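# Pour the ball into the middle arm's gutter

## Task

Get the ball out of the gutter it currently sits in and into the gutter belonging to the middle arm (arm2), pouring it from one gutter to the other if that helps. Finish with arm2's gutter resting on its rest bar and holding the ball. The box must not be moved, raised, rotated or tilted beyond a small amount, or the task fails. A gutter only holds the ball while its open end sits higher than the other end. If its handle points straight up, the ball rolls out.

## Robot and tools

Setup: three Kinova Gen3 arms, arm1, arm2 (the middle one) and arm3. Each carries a five-fingered right hand. All positions use one scene frame in metres, with the origin on the floor and +z up. Each arm's foot (base_link) faces along its own +x. arm1 stands near x=-1.715 y=-0.296 z=0.884, arm2 near x=0.002 y=-0.162 z=0.911, and arm3 near x=1.715 y=0.286 z=0.937. Their orientations are given as wxyz quaternions: arm1 (0.994,-0.003,-0.002,0.105), arm2 (0.621,0,-0.003,0.784), arm3 (0.111,-0.002,-0.003,-0.994). Reach is about 1.06 m from the joint-1 axis.

Hand frame: the hand point lies 0.045 m in front of the palm. Its +z runs along the straightened fingers, +y points out of the palm, and +x runs across the palm away from the thumb. A wrist bracket on the little-finger side sticks out and can strike things. The wrist camera sits on that same side. show_instructions displays one reference page showing the hand.

move: one call is one action. It takes optional keys arm1, arm2 and arm3, one object per arm, plus cameras. Inside an arm's object:
- joints: a dict of absolute targets keyed by name. joint1_rad to joint7_rad are in radians. Limits are ±6.283 for joints 1, 3, 5 and 7, ±2.249 for joint2, ±2.579 for joint4 and ±2.099 for joint6.
- Hand keys hand_little, hand_ring, hand_middle, hand_index, hand_thumb_bend and hand_thumb_turn run from -1 to 1. +1 means straight or open; for the thumb turn, +1 is beside the palm and -1 is opposite the fingers. These are absolute finger positions.
- hand_force_limit (-1 to 1) is a setting. It maps from roughly 0 N up to 10 N, or 15 N for the thumb motors.
- hand_speed (-0.96 to 1) is also a setting. At the start it is -0.8 and the force limit is 0. For a soft grip, use -0.94 or lower.
- target: seven numbers [x, y, z, qw, qx, qy, qz]. This is an absolute pose of the hand point in the scene frame, in metres plus a unit quaternion, in the same format the "hand" line prints. The hand travels toward it in a straight line starting from its current hand_target.
- speed: the top speed for target, 0.002 to 0.5 m/s, default 0.25. Rotation is capped at twice that value in rad/s.
- When target is present, joints may only contain the hand_ keys. Otherwise the call is refused.
- min_time_s: 0.1 to 8 s. It sets the shortest duration for that arm's joint motions.
All parts of an action begin together. Hand paths within one action finish together, and every path stops after 10 s. No action runs past 15 s. A move with no action just reports full state and images. Paths ignore obstacles and other arms. Hands trail their path and can overshoot speed when an arm is almost fully stretched. Joint 1 positive turns clockwise seen from above. Joint 2 positive tips the arm forward.

wait {seconds: 0 to 10, cameras}: lets time run without new commands.

zoom_image {camera, region [x0,y0,x1,y1]}: region is in pixels with the origin at the top-left, at most 504 on each side. It only works for a camera in the newest image set.

finished_scene {scene: 1, optional}: final and cannot be undone. The ball must remain in arm2's gutter, and that gutter must stay on its bar, with no robot holding it.

Cameras: arm1_cam_wrist, arm2_cam_wrist, arm3_cam_wrist, cam_end_1, cam_end_2, cam_gap_1, cam_gap_2, cam_side, cam_top, or "all". For a move with an action, leaving cameras out returns no images. The "pictures" line gives the image order.

Reading results: "move" lists which robots received a motion. "as last shown" marks a robot with no command; its status lines read "not commanded". The hand line is the measured hand-point pose, which is less accurate at long reach. hand_target is the pose the currently held joint targets lead to.
- Status words: done (within 1 cm and 2 degrees, or joint tolerance), off_target, time_out (a stop, after which the joint holds where it ended), not_followed, "joint command not followed", and "pose unreachable". The last three mean a safety check held the arm back.
- hand_stopped_by gives six entries, for little, ring, middle, index, thumb_bend and thumb_turn. Each is moving, target, force, stalled or fault.
- The *_load_n values are fingertip forces in N, positive when a finger is pushed open. A load dropping toward 0 signals a lost grip.
- Joint velocities are in rad/s; "within noise" means the arm is still. Joint torques are in N m and flange force is in N; both are noisy.
- MOTOR HOT, OVER-TEMPERATURE FAULT and limit_stop_at_motor_heat report heating. After such a stop, resend the affected targets.

Gripping: a finger motor only starts when its target changes by 0.002 or more. Closing ends at the target or once the load reaches hand_force_limit. To squeeze harder, first raise the limit, then send a target more closed than the current reading. To release, send a target more open. A fully open finger lies straight. Roughly: -1 curls it closed, 0 is half closed.

Things to avoid:
- Robots pressing on each other, including one hand closing onto another robot's fingers. This fails the scene.
- Hits that exceed joint torque limits. These cause a 10 s torque fault and skip the rest of the call. The wrist motors are weak, around 23 N m.
- Pushing the box, or knocking anything out of the work area.
- Dropping the ball or a gutter, or slamming things.
- Holding a stretched or loaded pose for a long time, which builds up heat.
- Refused calls. If a call is refused or a stop interrupts it, later calls in the same reply do not run. The arm does not stop at contact; it keeps pushing.

Each tool is called after ">>>" as name([rows], argument=value, ...), one row to a line, values as JSON.

Reference images:

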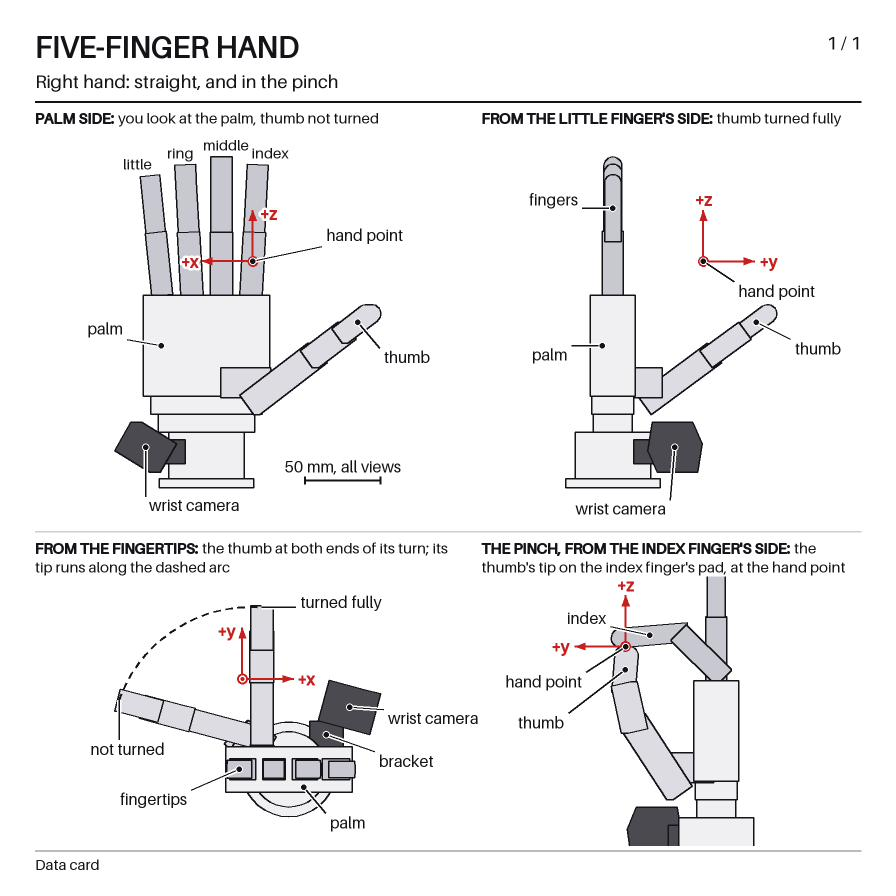

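## Session

>>> move()

Scene clock: 0.00 s.
Joint torques (N m): no reading
Motor temperatures (°C): arm1=[32 29 30 33 38 34 38] | arm2=[29 32 26 25 36 36 42] | arm3=[36 28 28 32 35 43 42]
Flange force (N): no reading
Joint velocities: within noise
arm1.joint_positions: joint1_rad=+0.581 joint2_rad=-0.582 joint3_rad=-0.101 joint4_rad=+1.442 joint5_rad=-0.067 joint6_rad=+1.940 joint7_rad=-2.228 hand_little=+1.000 hand_ring=+1.000 hand_middle=+1.000 hand_index=+1.000 hand_thumb_turn=+1.000 hand_thumb_bend=+1.000 hand_force_limit=+0.000 hand_speed=-0.800
arm1.joint_status: not commanded
arm1.hand_stopped_by: target,target,target,target,target,target
arm1.little_load_n: 0.0
arm1.ring_load_n: 0.0
arm1.middle_load_n: 0.0
arm1.index_load_n: 0.0
arm1.thumb_bend_load_n: 0.0
arm1.thumb_turn_load_n: 0.0
arm1.hand: x=-1.5425 y=-0.3018 z=+1.4429 quat_wxyz=(-0.168, -0.428, -0.888, -0.031) (m; scene frame)
arm1.hand_target: x=-1.5425 y=-0.3018 z=+1.4429 quat_wxyz=(-0.168, -0.428, -0.888, -0.031) (m; scene frame)
arm1.hand_status: not commanded
arm2.joint_positions: joint1_rad=-0.200 joint2_rad=-0.502 joint3_rad=-0.132 joint4_rad=+1.462 joint5_rad=-0.093 joint6_rad=+1.935 joint7_rad=-2.125 hand_little=+1.000 hand_ring=+1.000 hand_middle=+1.000 hand_index=+1.000 hand_thumb_turn=+1.000 hand_thumb_bend=+1.000 hand_force_limit=+0.000 hand_speed=-0.800
arm2.joint_status: not commanded
arm2.hand_stopped_by: target,target,target,target,target,target
arm2.little_load_n: 0.0
arm2.ring_load_n: 0.0
arm2.middle_load_n: 0.0
arm2.index_load_n: 0.0
arm2.thumb_bend_load_n: 0.0
arm2.thumb_turn_load_n: 0.0
arm2.hand: x=-0.1448 y=-0.0340 z=+1.4462 quat_wxyz=(-0.021, +0.717, -0.686, -0.120) (m; scene frame)
arm2.hand_target: x=-0.1448 y=-0.0340 z=+1.4462 quat_wxyz=(-0.021, +0.717, -0.686, -0.120) (m; scene frame)
arm2.hand_status: not commanded
arm3.joint_positions: joint1_rad=-0.900 joint2_rad=-0.596 joint3_rad=-0.095 joint4_rad=+1.432 joint5_rad=-0.041 joint6_rad=+1.837 joint7_rad=-1.888 hand_little=+1.000 hand_ring=+1.000 hand_middle=+1.000 hand_index=+1.000 hand_thumb_turn=+1.000 hand_thumb_bend=+1.000 hand_force_limit=+0.000 hand_speed=-0.800
arm3.joint_status: not commanded
arm3.hand_stopped_by: target,target,target,target,target,target
arm3.little_load_n: 0.0
arm3.ring_load_n: 0.0
arm3.middle_load_n: 0.0
arm3.index_load_n: 0.0
arm3.thumb_bend_load_n: 0.0
arm3.thumb_turn_load_n: 0.0
arm3.hand: x=+1.6988 y=+0.0992 z=+1.5148 quat_wxyz=(-0.155, -0.871, -0.431, +0.175) (m; scene frame)
arm3.hand_target: x=+1.6988 y=+0.0992 z=+1.5148 quat_wxyz=(-0.155, -0.871, -0.431, +0.175) (m; scene frame)
arm3.hand_status: not commanded
pictures: arm1_cam_wrist, arm2_cam_wrist, arm3_cam_wrist, cam_end_1, cam_end_2, cam_gap_1, cam_gap_2, cam_side, cam_top
Images, in order (width x height): arm1_cam_wrist 616x616, arm2_cam_wrist 616x616, arm3_cam_wrist 616x616, cam_end_1 896x504, cam_end_2 896x504, cam_gap_1 896x504, cam_gap_2 896x504, cam_side 896x504, cam_top 896x504.

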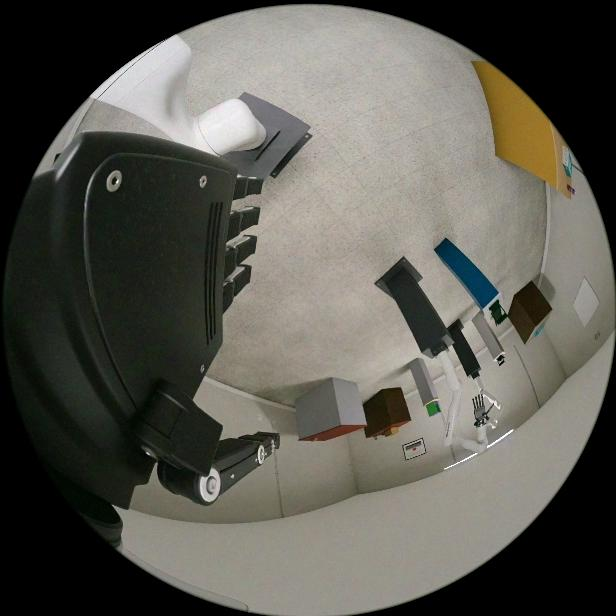

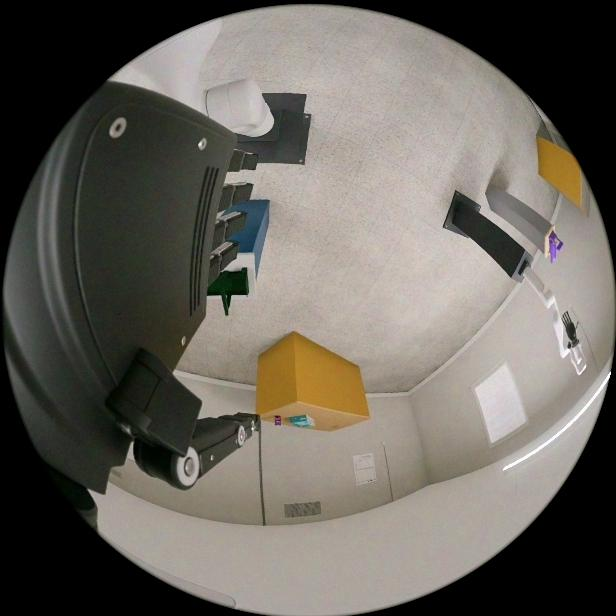

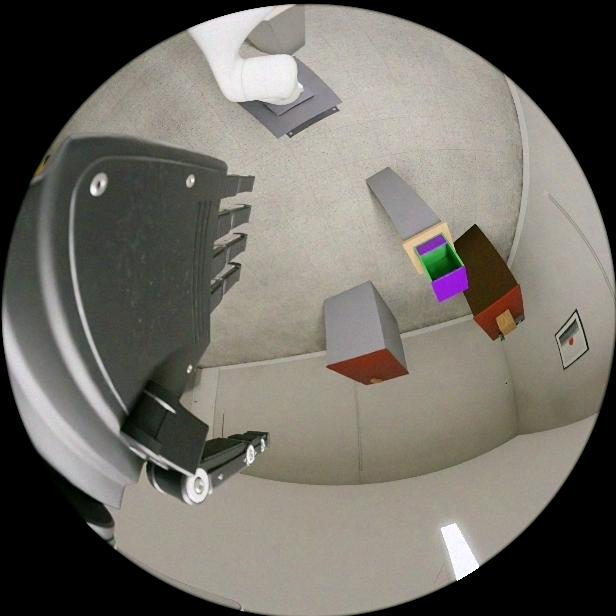

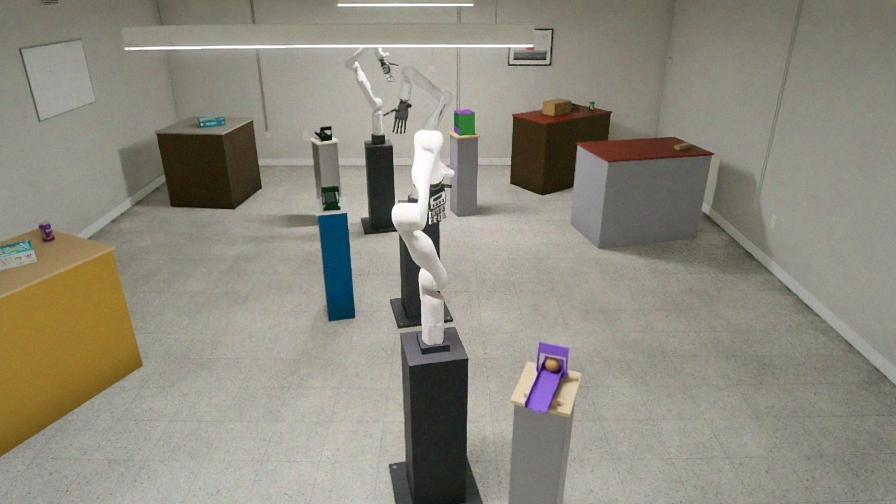

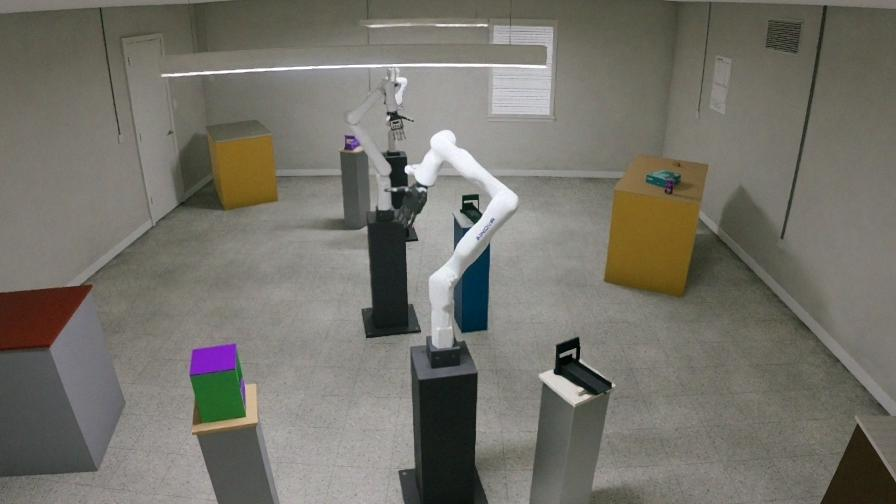

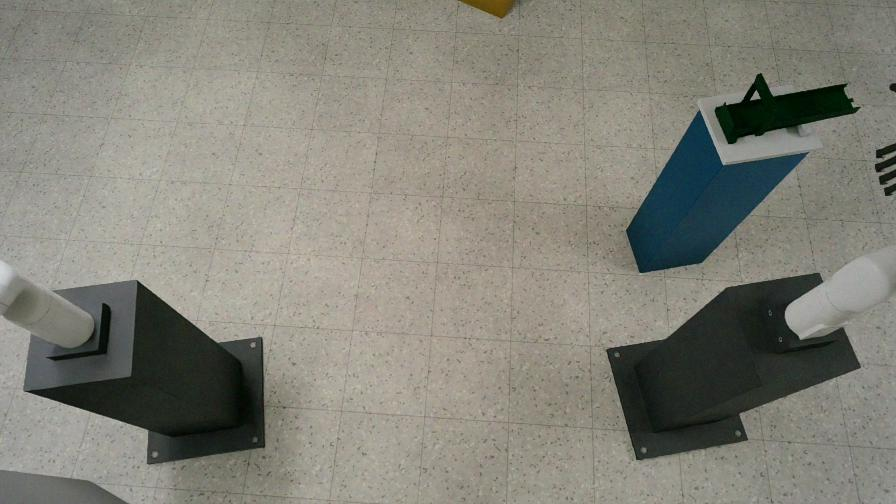

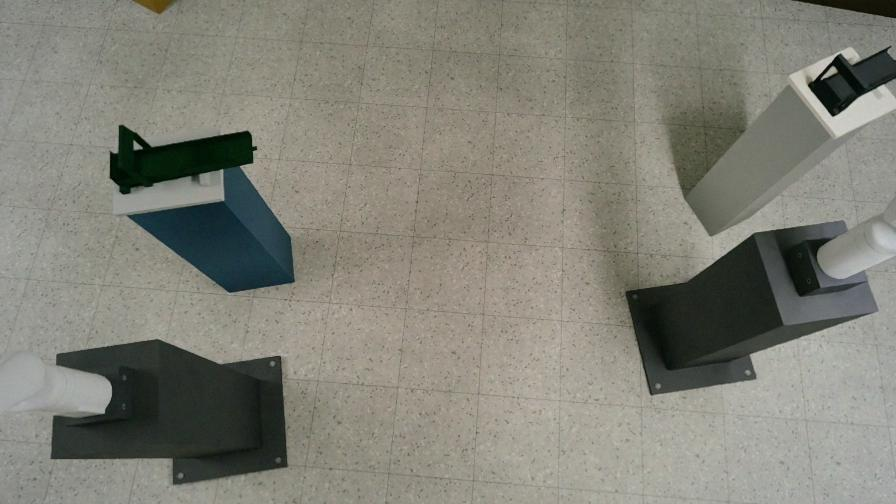

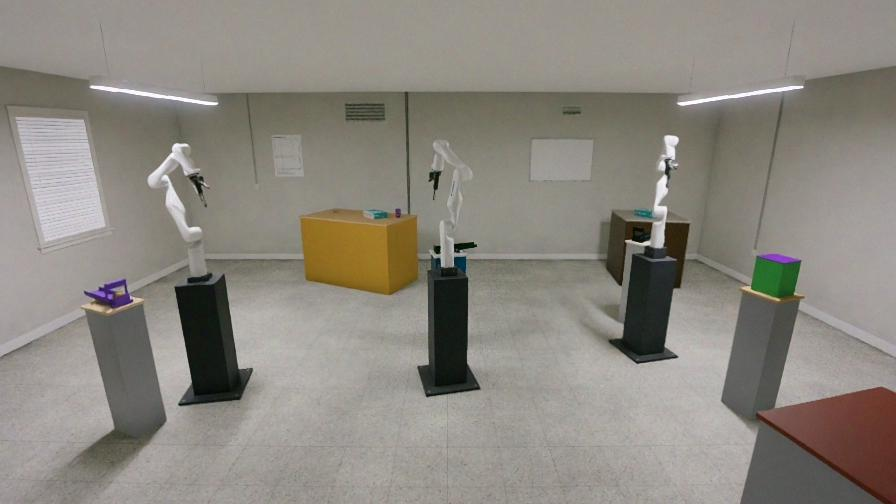

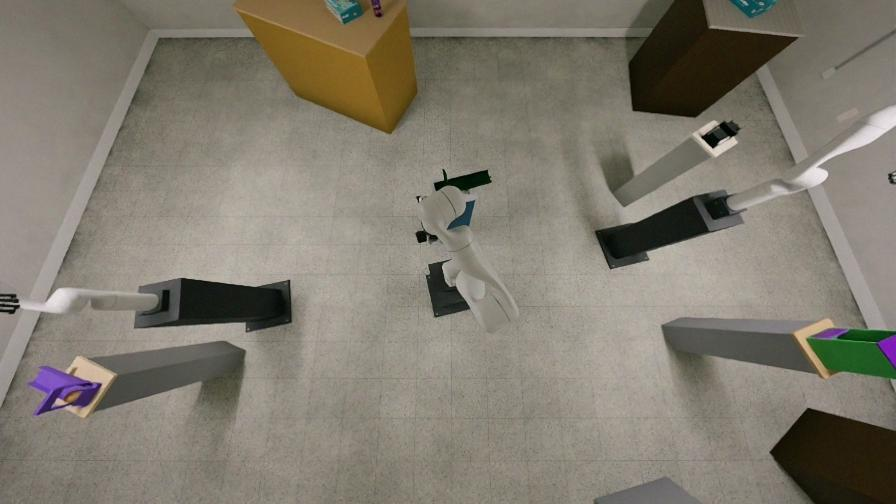

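>>> zoom_image(camera="cam_end_1", region=[440, 310, 640, 440])

>>> zoom_image(camera="cam_gap_1", region=[680, 50, 896, 200])

>>> zoom_image(camera="cam_gap_2", region=[90, 100, 300, 240])

>>> zoom_image(camera="cam_top", region=[0, 260, 260, 440])

>>> zoom_image(camera="cam_side", region=[60, 250, 260, 350])

>>> zoom_image(camera="cam_top", region=[400, 140, 560, 250])

Scaled by 2.520.

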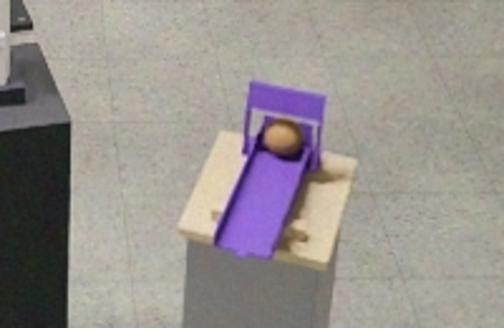

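Scaled by 2.333.

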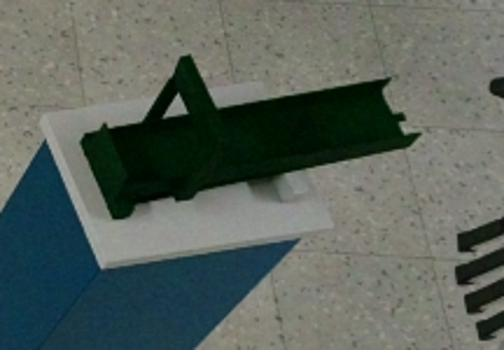

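Scaled by 2.400.

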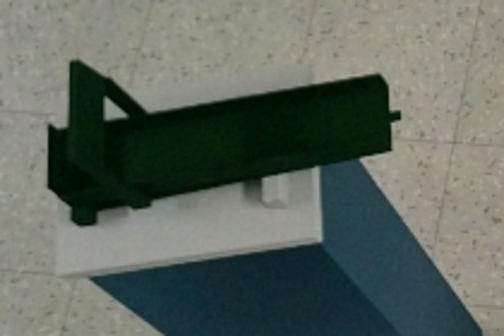

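Scaled by 1.938.

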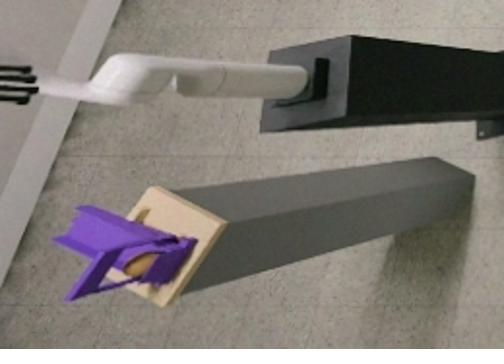

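Scaled by 2.520.

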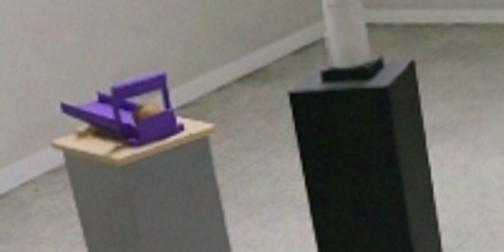

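Scaled by 3.150.

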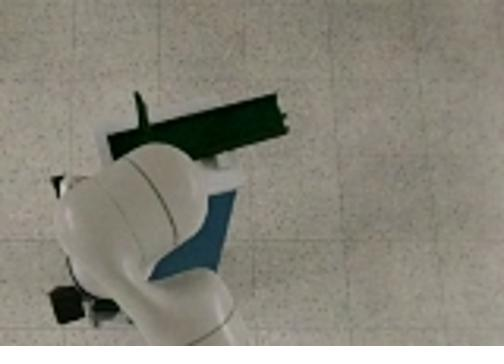

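>>> zoom_image(camera="arm2_cam_wrist", region=[430, 120, 616, 400])

>>> zoom_image(camera="arm1_cam_wrist", region=[340, 220, 560, 480])

>>> zoom_image(camera="arm2_cam_wrist", region=[180, 180, 340, 340])

Scaled by 1.800 from the camera's image (finer frame: 880x880).

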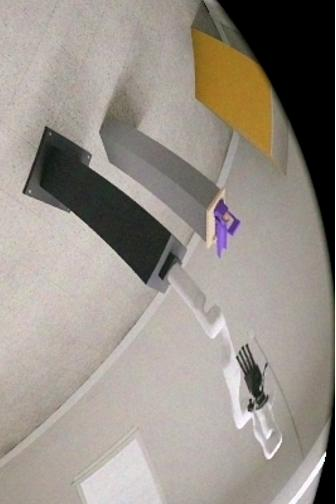

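Scaled by 1.938 from the camera's image (finer frame: 880x880).

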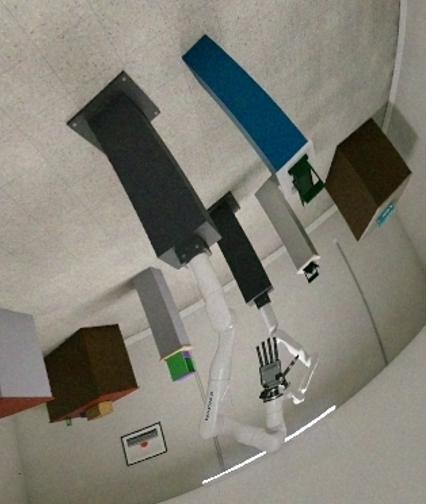

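Scaled by 3.150 from the camera's image (finer frame: 880x880).

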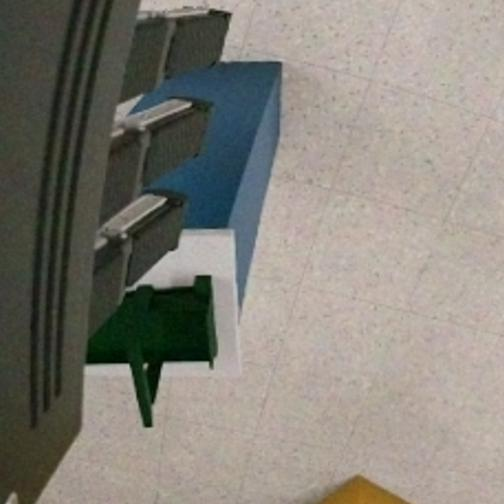

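>>> move(arm1={"joints": {"joint1_rad": 2.44, "joint2_rad": 0.309, "joint3_rad": 0, "joint4_rad": 1.375, "joint5_rad": 0, "joint6_rad": 1.458, "joint7_rad": -1.57}}, cameras=["arm1_cam_wrist", "cam_end_1", "cam_side"])

Scene clock: 10.60 s.
Joint torques (N m): arm1=[0.6 -12.54 -0.17 -7.02 0.03 -0.18 -0.12] | arm2=[0.06 2.78 0.04 -7.2 0.01 -0.66 -0.19] | arm3=[-1.17 2.69 -0.56 -5.84 -0.04 -1.37 -0.12]
Motor temperatures (°C): arm1=[32 29 30 33 38 34 38] | arm2=[29 32 26 25 36 36 42] | arm3=[36 28 28 32 35 43 42]
Flange force (N): arm1=[-0.7 0.9 -3.4] | arm2=[0.8 -2.5 0.3] | arm3=[-4.3 0.0 -5.9]
move: arm1 done
Joint velocities: within noise
arm1.joint_positions: joint1_rad=+2.440 joint2_rad=+0.309 joint3_rad=+0.000 joint4_rad=+1.375 joint5_rad=+0.000 joint6_rad=+1.458 joint7_rad=-1.570 hand_little=+1.000 hand_ring=+1.000 hand_middle=+1.000 hand_index=+1.000 hand_thumb_turn=+1.000 hand_thumb_bend=+1.000 hand_force_limit=+0.000 hand_speed=-0.800
arm1.joint_status: all done
arm1.hand_stopped_by: target,target,target,target,target,target
arm1.little_load_n: 0.0
arm1.ring_load_n: 0.5
arm1.middle_load_n: 0.0
arm1.index_load_n: 0.0
arm1.thumb_bend_load_n: 0.0
arm1.thumb_turn_load_n: 0.0
arm1.hand: x=-1.9766 y=-0.6882 z=+1.2134 quat_wxyz=(-0.003, -0.898, -0.441, -0.001)
arm1.hand_target: x=-1.9766 y=-0.6882 z=+1.2134 quat_wxyz=(-0.003, -0.898, -0.441, -0.001)
arm1.hand_status: not commanded
arm2, arm3: as last shown
arm3.thumb_bend_load_n: -0.5
Images, in order (width x height): arm1_cam_wrist 616x616, cam_end_1 896x504, cam_side 896x504.

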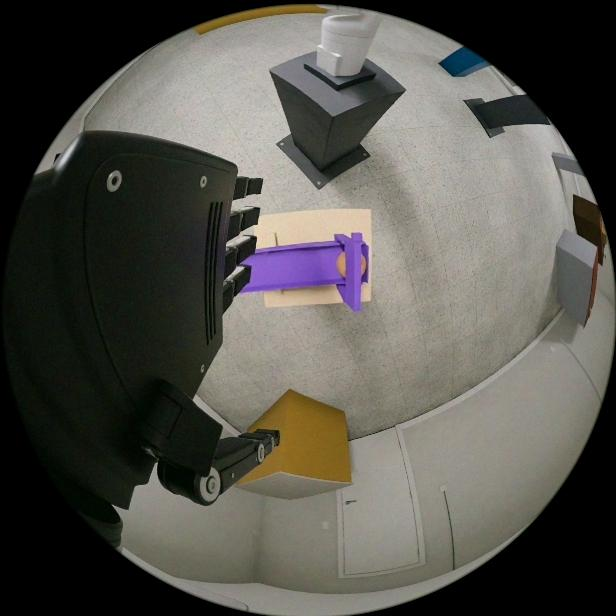

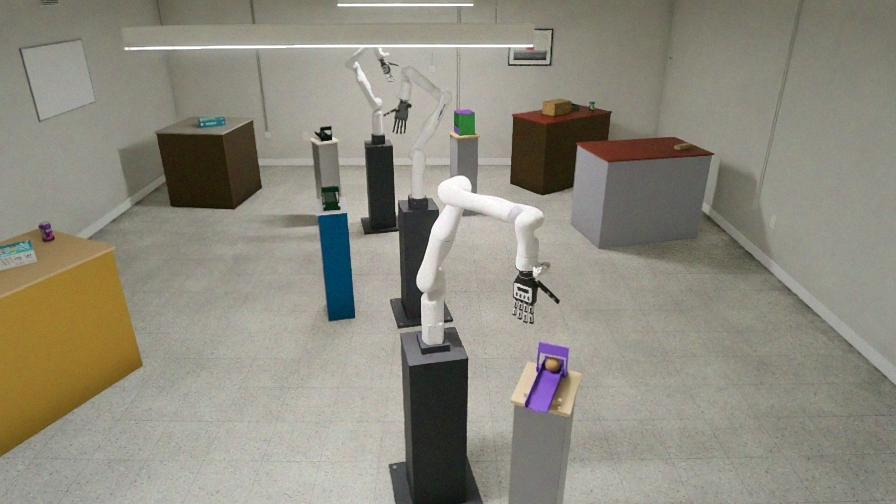

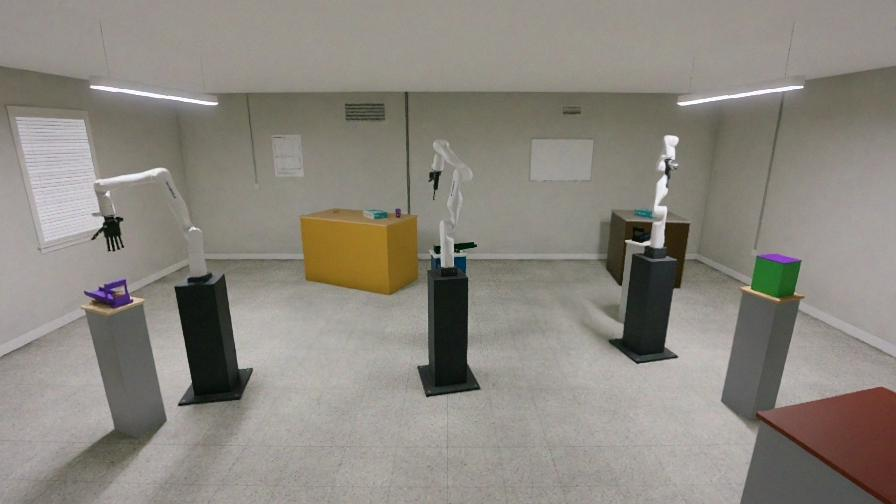

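>>> zoom_image(camera="arm1_cam_wrist", region=[220, 190, 400, 330])

>>> zoom_image(camera="cam_side", region=[60, 200, 180, 330])

>>> zoom_image(camera="cam_end_1", region=[490, 320, 600, 430])

Scaled by 2.800 from the camera's image (finer frame: 880x880).

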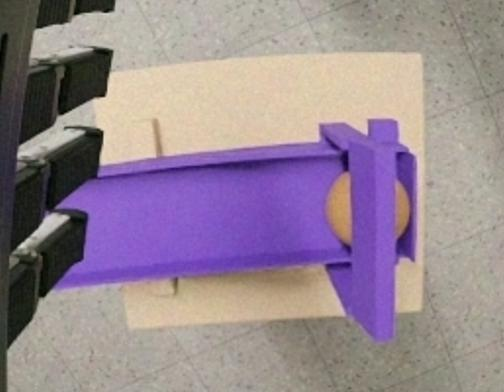

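Scaled by 3.877.

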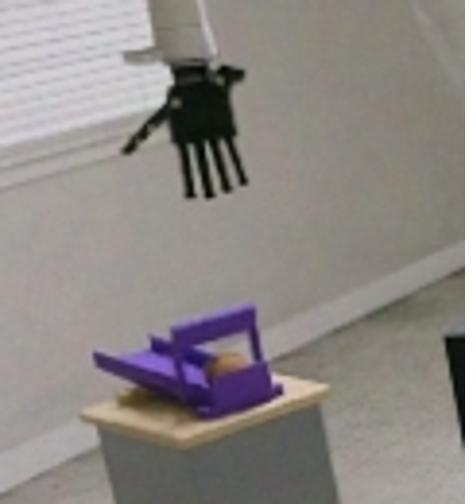

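Scaled by 4.582.

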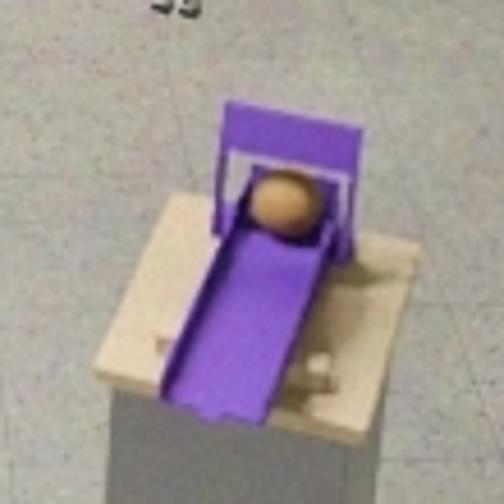

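>>> move(arm1={"joints": {"joint1_rad": 2.6, "joint2_rad": 0.056, "joint4_rad": 2.41, "joint6_rad": 0.152}}, cameras=["arm1_cam_wrist", "cam_end_1", "cam_side"])

>>> zoom_image(camera="arm1_cam_wrist", region=[220, 190, 400, 370])

Scene clock: 17.97 s.
Joint torques (N m): arm1=[0.65 -6.34 -0.23 -5.26 0.07 -1.4 -0.12] | arm2=[0.06 2.72 0.09 -7.18 0.01 -0.66 -0.21] | arm3=[-1.15 2.61 -0.58 -5.89 -0.05 -1.34 -0.09]
Motor temperatures (°C): arm1=[32 29 30 33 38 34 38] | arm2=[29 32 26 25 36 36 42] | arm3=[36 28 28 32 35 43 42]
Flange force (N): arm1=no reading | arm2=[0.7 -2.4 0.2] | arm3=[-4.5 0.0 -5.7]
move: arm1 done
Joint velocities: within noise
arm1.joint_positions: joint1_rad=+2.600 joint2_rad=+0.056 joint3_rad=+0.000 joint4_rad=+2.410 joint5_rad=+0.000 joint6_rad=+0.152 joint7_rad=-1.570 hand_little=+1.000 hand_ring=+1.000 hand_middle=+1.000 hand_index=+1.000 hand_thumb_turn=+1.000 hand_thumb_bend=+1.000 hand_force_limit=+0.000 hand_speed=-0.800
arm1.joint_status: all done
arm1.hand_stopped_by: target,target,target,target,target,target
arm1.little_load_n: 0.0
arm1.ring_load_n: 0.0
arm1.middle_load_n: 0.0
arm1.index_load_n: 0.0
arm1.thumb_bend_load_n: 0.0
arm1.thumb_turn_load_n: 0.0
arm1.hand: x=-1.9894 y=-0.5993 z=+1.0809 quat_wxyz=(-0.098, -0.899, -0.354, +0.240)
arm1.hand_target: x=-1.9894 y=-0.5993 z=+1.0809 quat_wxyz=(-0.098, -0.899, -0.354, +0.240)
arm1.hand_status: not commanded
arm2, arm3: as last shown
arm3.thumb_bend_load_n: 0.0
Images, in order (width x height): arm1_cam_wrist 616x616, cam_end_1 896x504, cam_side 896x504.

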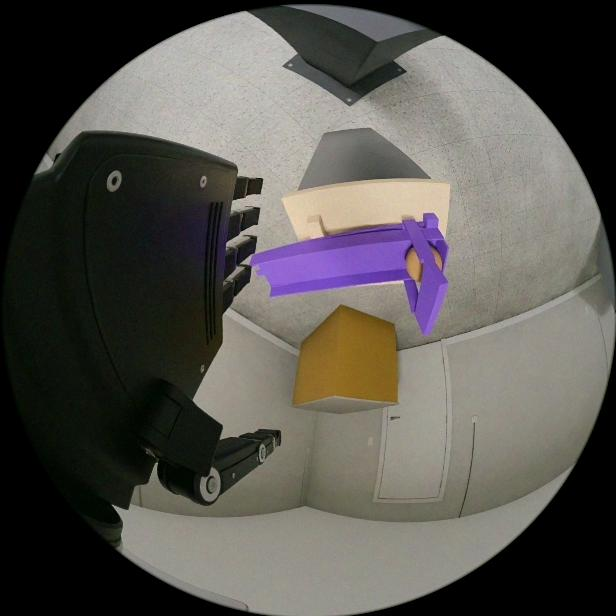

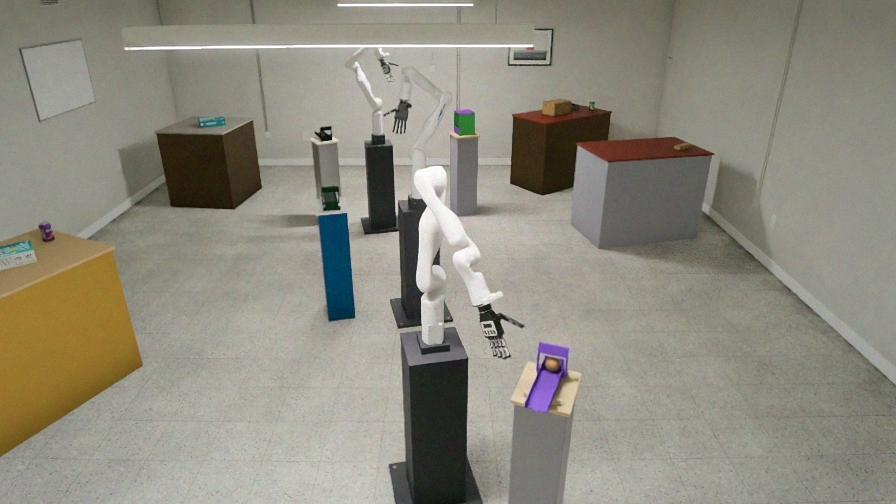

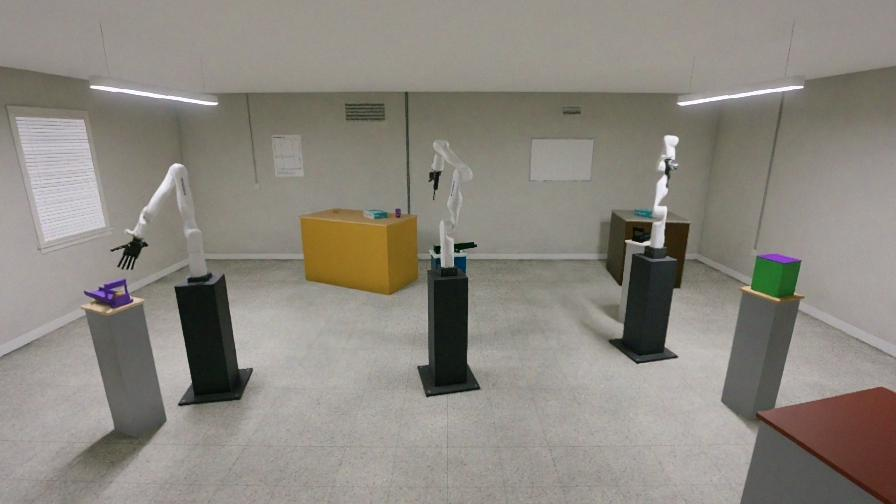

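Scaled by 2.800 from the camera's image (finer frame: 880x880).

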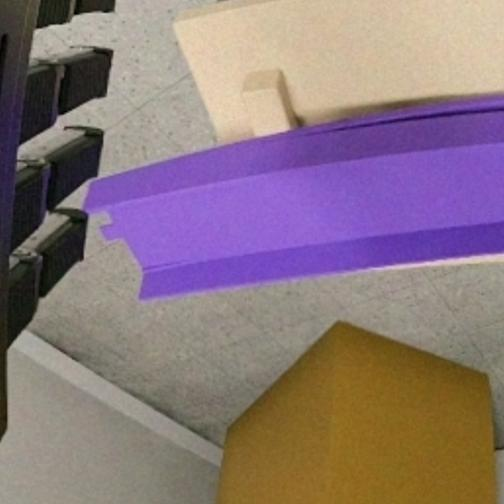

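>>> zoom_image(camera="arm1_cam_wrist", region=[330, 160, 510, 340])

Scaled by 2.800 from the camera's image (finer frame: 880x880).

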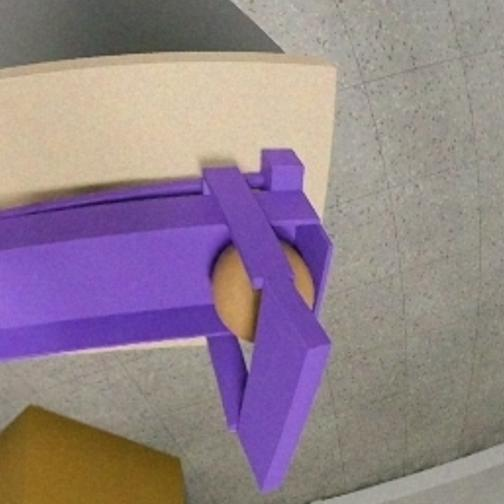

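>>> zoom_image(camera="arm1_cam_wrist", region=[390, 205, 460, 345])

Scaled by 3.600 from the camera's image (finer frame: 880x880).

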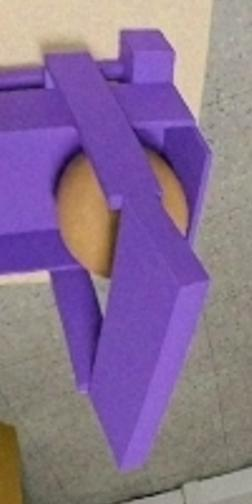

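>>> move(arm1={"joints": {"joint1_rad": 2.225}}, cameras=["arm1_cam_wrist"])

>>> zoom_image(camera="arm1_cam_wrist", region=[220, 180, 360, 360])

Scene clock: 21.80 s.
Joint torques (N m): arm1=[0.7 -6.32 -0.25 -5.28 0.06 -1.44 -0.13] | arm2=[0.03 2.73 -0.05 -7.28 0.05 -0.72 -0.24] | arm3=[-1.2 2.61 -0.61 -5.82 -0.02 -1.36 -0.1]
Motor temperatures (°C): arm1=[32 29 30 33 38 34 38] | arm2=[29 32 26 25 36 36 42] | arm3=[36 28 28 32 35 43 42]
Flange force (N): arm1=no reading | arm2=[0.7 -2.9 0.4] | arm3=[-4.6 0.0 -6.0]
move: arm1 done
Joint velocities: within noise
arm1.joint_positions: joint1_rad=+2.225 joint2_rad=+0.056 joint3_rad=+0.000 joint4_rad=+2.410 joint5_rad=+0.000 joint6_rad=+0.152 joint7_rad=-1.570 hand_little=+1.000 hand_ring=+1.000 hand_middle=+1.000 hand_index=+1.000 hand_thumb_turn=+1.000 hand_thumb_bend=+1.000 hand_force_limit=+0.000 hand_speed=-0.800
arm1.joint_status: all done
arm1.hand_stopped_by: target,target,target,target,target,target
arm1.little_load_n: 0.0
arm1.ring_load_n: 0.5
arm1.middle_load_n: 0.0
arm1.index_load_n: 0.0
arm1.thumb_bend_load_n: 0.0
arm1.thumb_turn_load_n: 0.0
arm1.hand: x=-1.8588 y=-0.6783 z=+1.0819 quat_wxyz=(-0.142, -0.816, -0.515, +0.218)
arm1.hand_target: x=-1.8588 y=-0.6783 z=+1.0819 quat_wxyz=(-0.142, -0.816, -0.515, +0.218)
arm1.hand_status: not commanded
arm2, arm3: as last shown
arm3.thumb_bend_load_n: -0.5
Images, in order (width x height): arm1_cam_wrist 616x616.

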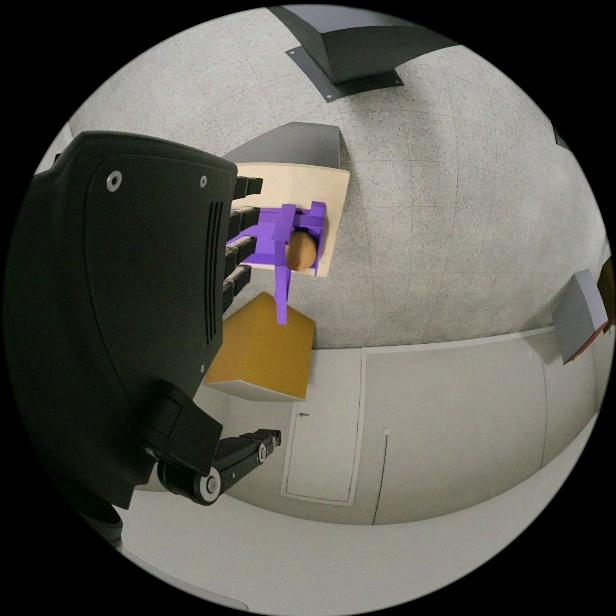

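Scaled by 2.800 from the camera's image (finer frame: 880x880).

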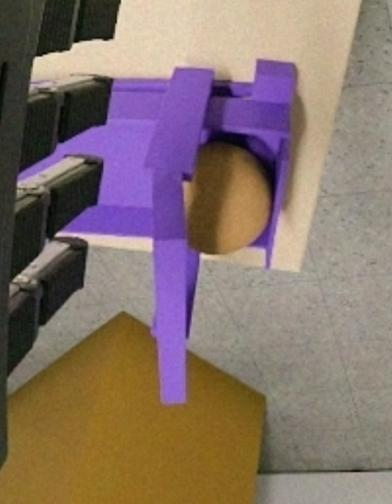

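>>> zoom_image(camera="arm1_cam_wrist", region=[190, 160, 310, 320])

>>> zoom_image(camera="arm1_cam_wrist", region=[150, 370, 310, 520])

Scaled by 3.150 from the camera's image (finer frame: 880x880).

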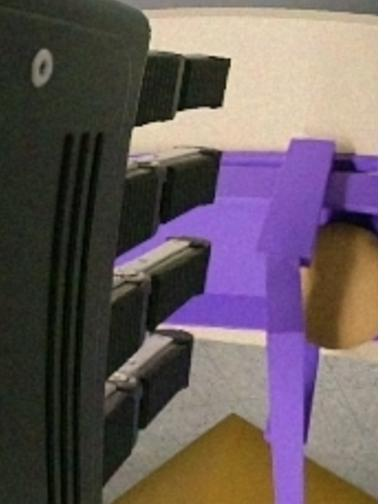

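Scaled by 3.150 from the camera's image (finer frame: 880x880).

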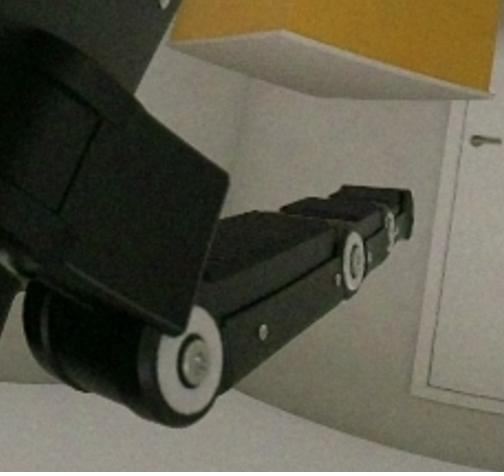

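>>> zoom_image(camera="arm1_cam_wrist", region=[260, 190, 340, 340])

Scaled by 3.360 from the camera's image (finer frame: 880x880).

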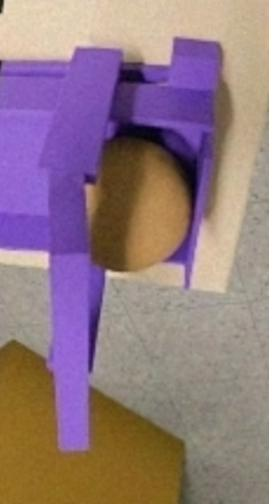

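>>> move(arm2={"joints": {"joint1_rad": 0.20, "joint2_rad": -0.293, "joint3_rad": 0, "joint4_rad": 2.391, "joint5_rad": 0, "joint6_rad": 0.52, "joint7_rad": -1.57}}, cameras=["arm2_cam_wrist", "cam_side", "cam_top"])

>>> zoom_image(camera="arm2_cam_wrist", region=[220, 180, 400, 360])

Scene clock: 41.63 s.
Joint torques (N m): arm1=[0.65 -6.37 -0.27 -5.31 0.07 -1.4 -0.12] | arm2=[-0.03 -1.99 -0.55 -8.27 0.03 -1.35 -0.21] | arm3=[-1.18 2.65 -0.59 -5.88 -0.05 -1.33 -0.12]
Motor temperatures (°C): arm1=[32 29 30 33 38 34 38] | arm2=[29 32 26 25 36 36 42] | arm3=[36 28 28 32 35 43 42]
Flange force (N): arm1=no reading | arm2=[1.0 -3.6 -2.6] | arm3=[-4.4 -0.1 -5.7]
move: arm2 done
Joint velocities: within noise
arm1.joint_positions: joint1_rad=+2.225 joint2_rad=+0.056 joint3_rad=+0.000 joint4_rad=+2.410 joint5_rad=+0.000 joint6_rad=+0.152 joint7_rad=-1.570 hand_little=+1.000 hand_ring=+1.000 hand_middle=+1.000 hand_index=+1.000 hand_thumb_turn=+1.000 hand_thumb_bend=+1.000 hand_force_limit=+0.000 hand_speed=-0.800
arm1.joint_status: not commanded
arm1.hand_stopped_by: target,target,target,target,target,target
arm1.little_load_n: 0.0
arm1.ring_load_n: 0.0
arm1.middle_load_n: 0.0
arm1.index_load_n: 0.0
arm1.thumb_bend_load_n: 0.0
arm1.thumb_turn_load_n: 0.0
arm1.hand: x=-1.8588 y=-0.6783 z=+1.0819 quat_wxyz=(-0.142, -0.816, -0.515, +0.218)
arm1.hand_target: x=-1.8588 y=-0.6783 z=+1.0819 quat_wxyz=(-0.142, -0.816, -0.515, +0.218)
arm1.hand_status: not commanded
arm2.joint_positions: joint1_rad=+0.200 joint2_rad=-0.293 joint3_rad=+0.000 joint4_rad=+2.391 joint5_rad=+0.000 joint6_rad=+0.520 joint7_rad=-1.570 hand_little=+1.000 hand_ring=+1.000 hand_middle=+1.000 hand_index=+1.000 hand_thumb_turn=+1.000 hand_thumb_bend=+1.000 hand_force_limit=+0.000 hand_speed=-0.800
arm2.joint_status: all done
arm2.hand_stopped_by: target,target,target,target,target,target
arm2.little_load_n: 0.0
arm2.ring_load_n: 0.0
arm2.middle_load_n: 0.0
arm2.index_load_n: 0.0
arm2.thumb_bend_load_n: 0.0
arm2.thumb_turn_load_n: 0.0
arm2.hand: x=-0.0446 y=+0.1734 z=+1.1782 quat_wxyz=(-0.183, +0.694, -0.671, -0.186)
arm2.hand_target: x=-0.0446 y=+0.1734 z=+1.1782 quat_wxyz=(-0.183, +0.694, -0.671, -0.186)
arm2.hand_status: not commanded
arm3: as last shown
arm3.thumb_bend_load_n: 0.0
Images, in order (width x height): arm2_cam_wrist 616x616, cam_side 896x504, cam_top 896x504.

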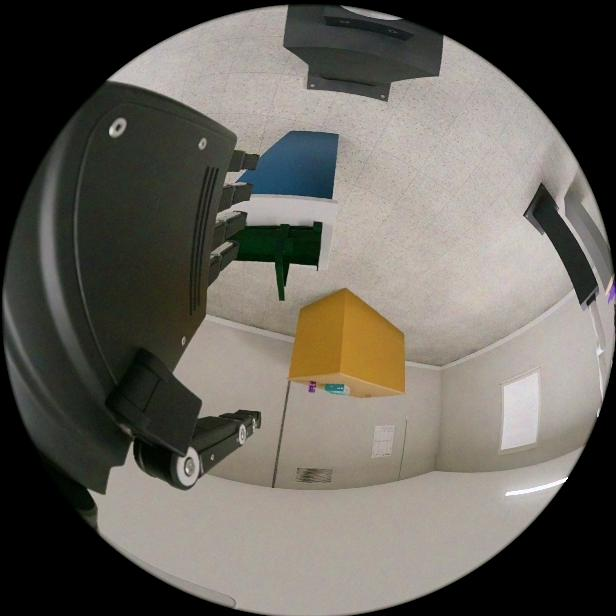

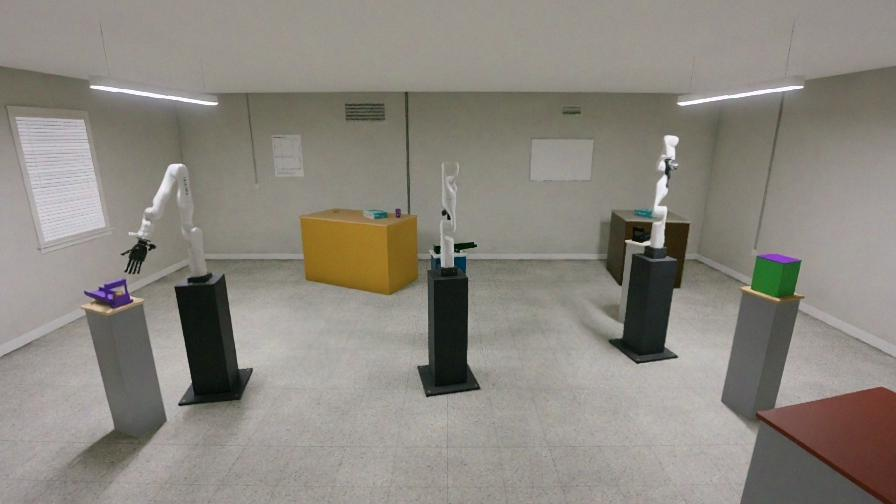

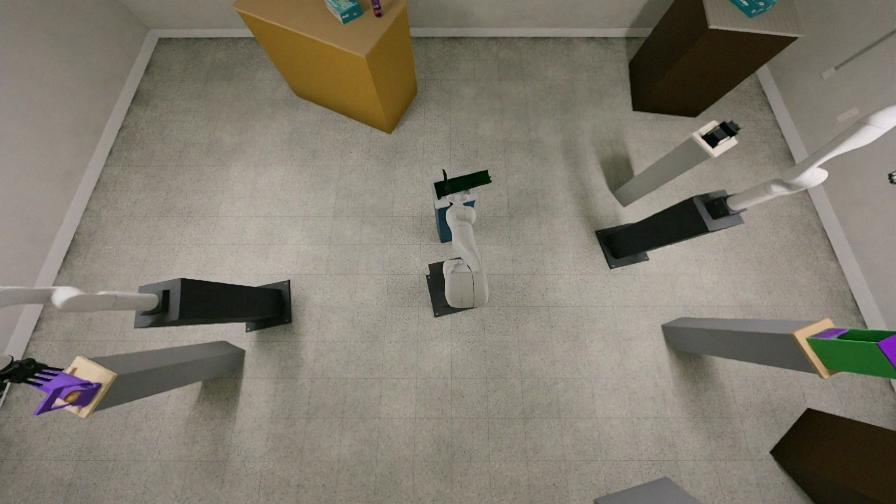

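Scaled by 2.800 from the camera's image (finer frame: 880x880).

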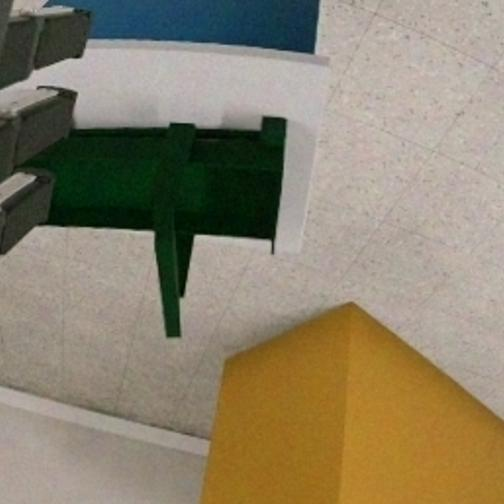

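>>> move(arm2={"joints": {"joint1_rad": 0.55}}, cameras=["arm2_cam_wrist"])

>>> zoom_image(camera="arm2_cam_wrist", region=[220, 160, 420, 360])

Scene clock: 43.50 s.
Joint torques (N m): arm1=[0.66 -6.33 -0.27 -5.3 0.06 -1.4 -0.12] | arm2=[0.07 -1.99 -0.57 -8.28 0.04 -1.35 -0.25] | arm3=[-1.12 2.68 -0.57 -5.9 -0.04 -1.39 -0.14]
Motor temperatures (°C): arm1=[32 29 30 33 38 34 38] | arm2=[29 32 26 25 36 36 42] | arm3=[36 28 28 32 35 43 42]
Flange force (N): arm1=no reading | arm2=[1.0 -4.0 -2.5] | arm3=[-4.3 -0.2 -5.8]
move: arm2 done
Joint velocities: within noise
arm1.joint_positions: joint1_rad=+2.225 joint2_rad=+0.056 joint3_rad=+0.000 joint4_rad=+2.410 joint5_rad=+0.000 joint6_rad=+0.152 joint7_rad=-1.570 hand_little=+1.000 hand_ring=+1.000 hand_middle=+1.000 hand_index=+1.000 hand_thumb_turn=+1.000 hand_thumb_bend=+1.000 hand_force_limit=+0.000 hand_speed=-0.800
arm1.joint_status: not commanded
arm1.hand_stopped_by: target,target,target,target,target,target
arm1.little_load_n: 0.0
arm1.ring_load_n: 0.0
arm1.middle_load_n: 0.0
arm1.index_load_n: 0.0
arm1.thumb_bend_load_n: 0.0
arm1.thumb_turn_load_n: 0.0
arm1.hand: x=-1.8588 y=-0.6783 z=+1.0819 quat_wxyz=(-0.142, -0.816, -0.515, +0.218)
arm1.hand_target: x=-1.8588 y=-0.6783 z=+1.0819 quat_wxyz=(-0.142, -0.816, -0.515, +0.218)
arm1.hand_status: not commanded
arm2.joint_positions: joint1_rad=+0.550 joint2_rad=-0.293 joint3_rad=+0.000 joint4_rad=+2.391 joint5_rad=+0.000 joint6_rad=+0.520 joint7_rad=-1.570 hand_little=+1.000 hand_ring=+1.000 hand_middle=+1.000 hand_index=+1.000 hand_thumb_turn=+1.000 hand_thumb_bend=+1.000 hand_force_limit=+0.000 hand_speed=-0.800
arm2.joint_status: all done
arm2.hand_stopped_by: target,target,target,target,target,target
arm2.little_load_n: 0.0
arm2.ring_load_n: 0.0
arm2.middle_load_n: 0.0
arm2.index_load_n: 0.0
arm2.thumb_bend_load_n: 0.0
arm2.thumb_turn_load_n: 0.0
arm2.hand: x=+0.0736 y=+0.1686 z=+1.1787 quat_wxyz=(-0.213, +0.566, -0.782, -0.152)
arm2.hand_target: x=+0.0736 y=+0.1686 z=+1.1787 quat_wxyz=(-0.213, +0.566, -0.782, -0.152)
arm2.hand_status: not commanded
arm3: as last shown
Images, in order (width x height): arm2_cam_wrist 616x616.

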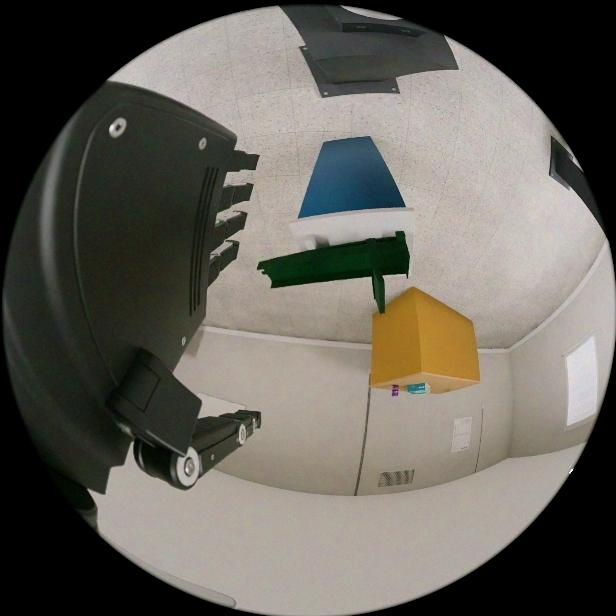

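Scaled by 2.520 from the camera's image (finer frame: 880x880).

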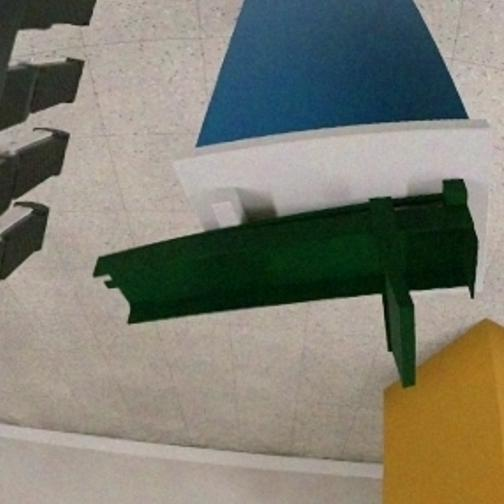

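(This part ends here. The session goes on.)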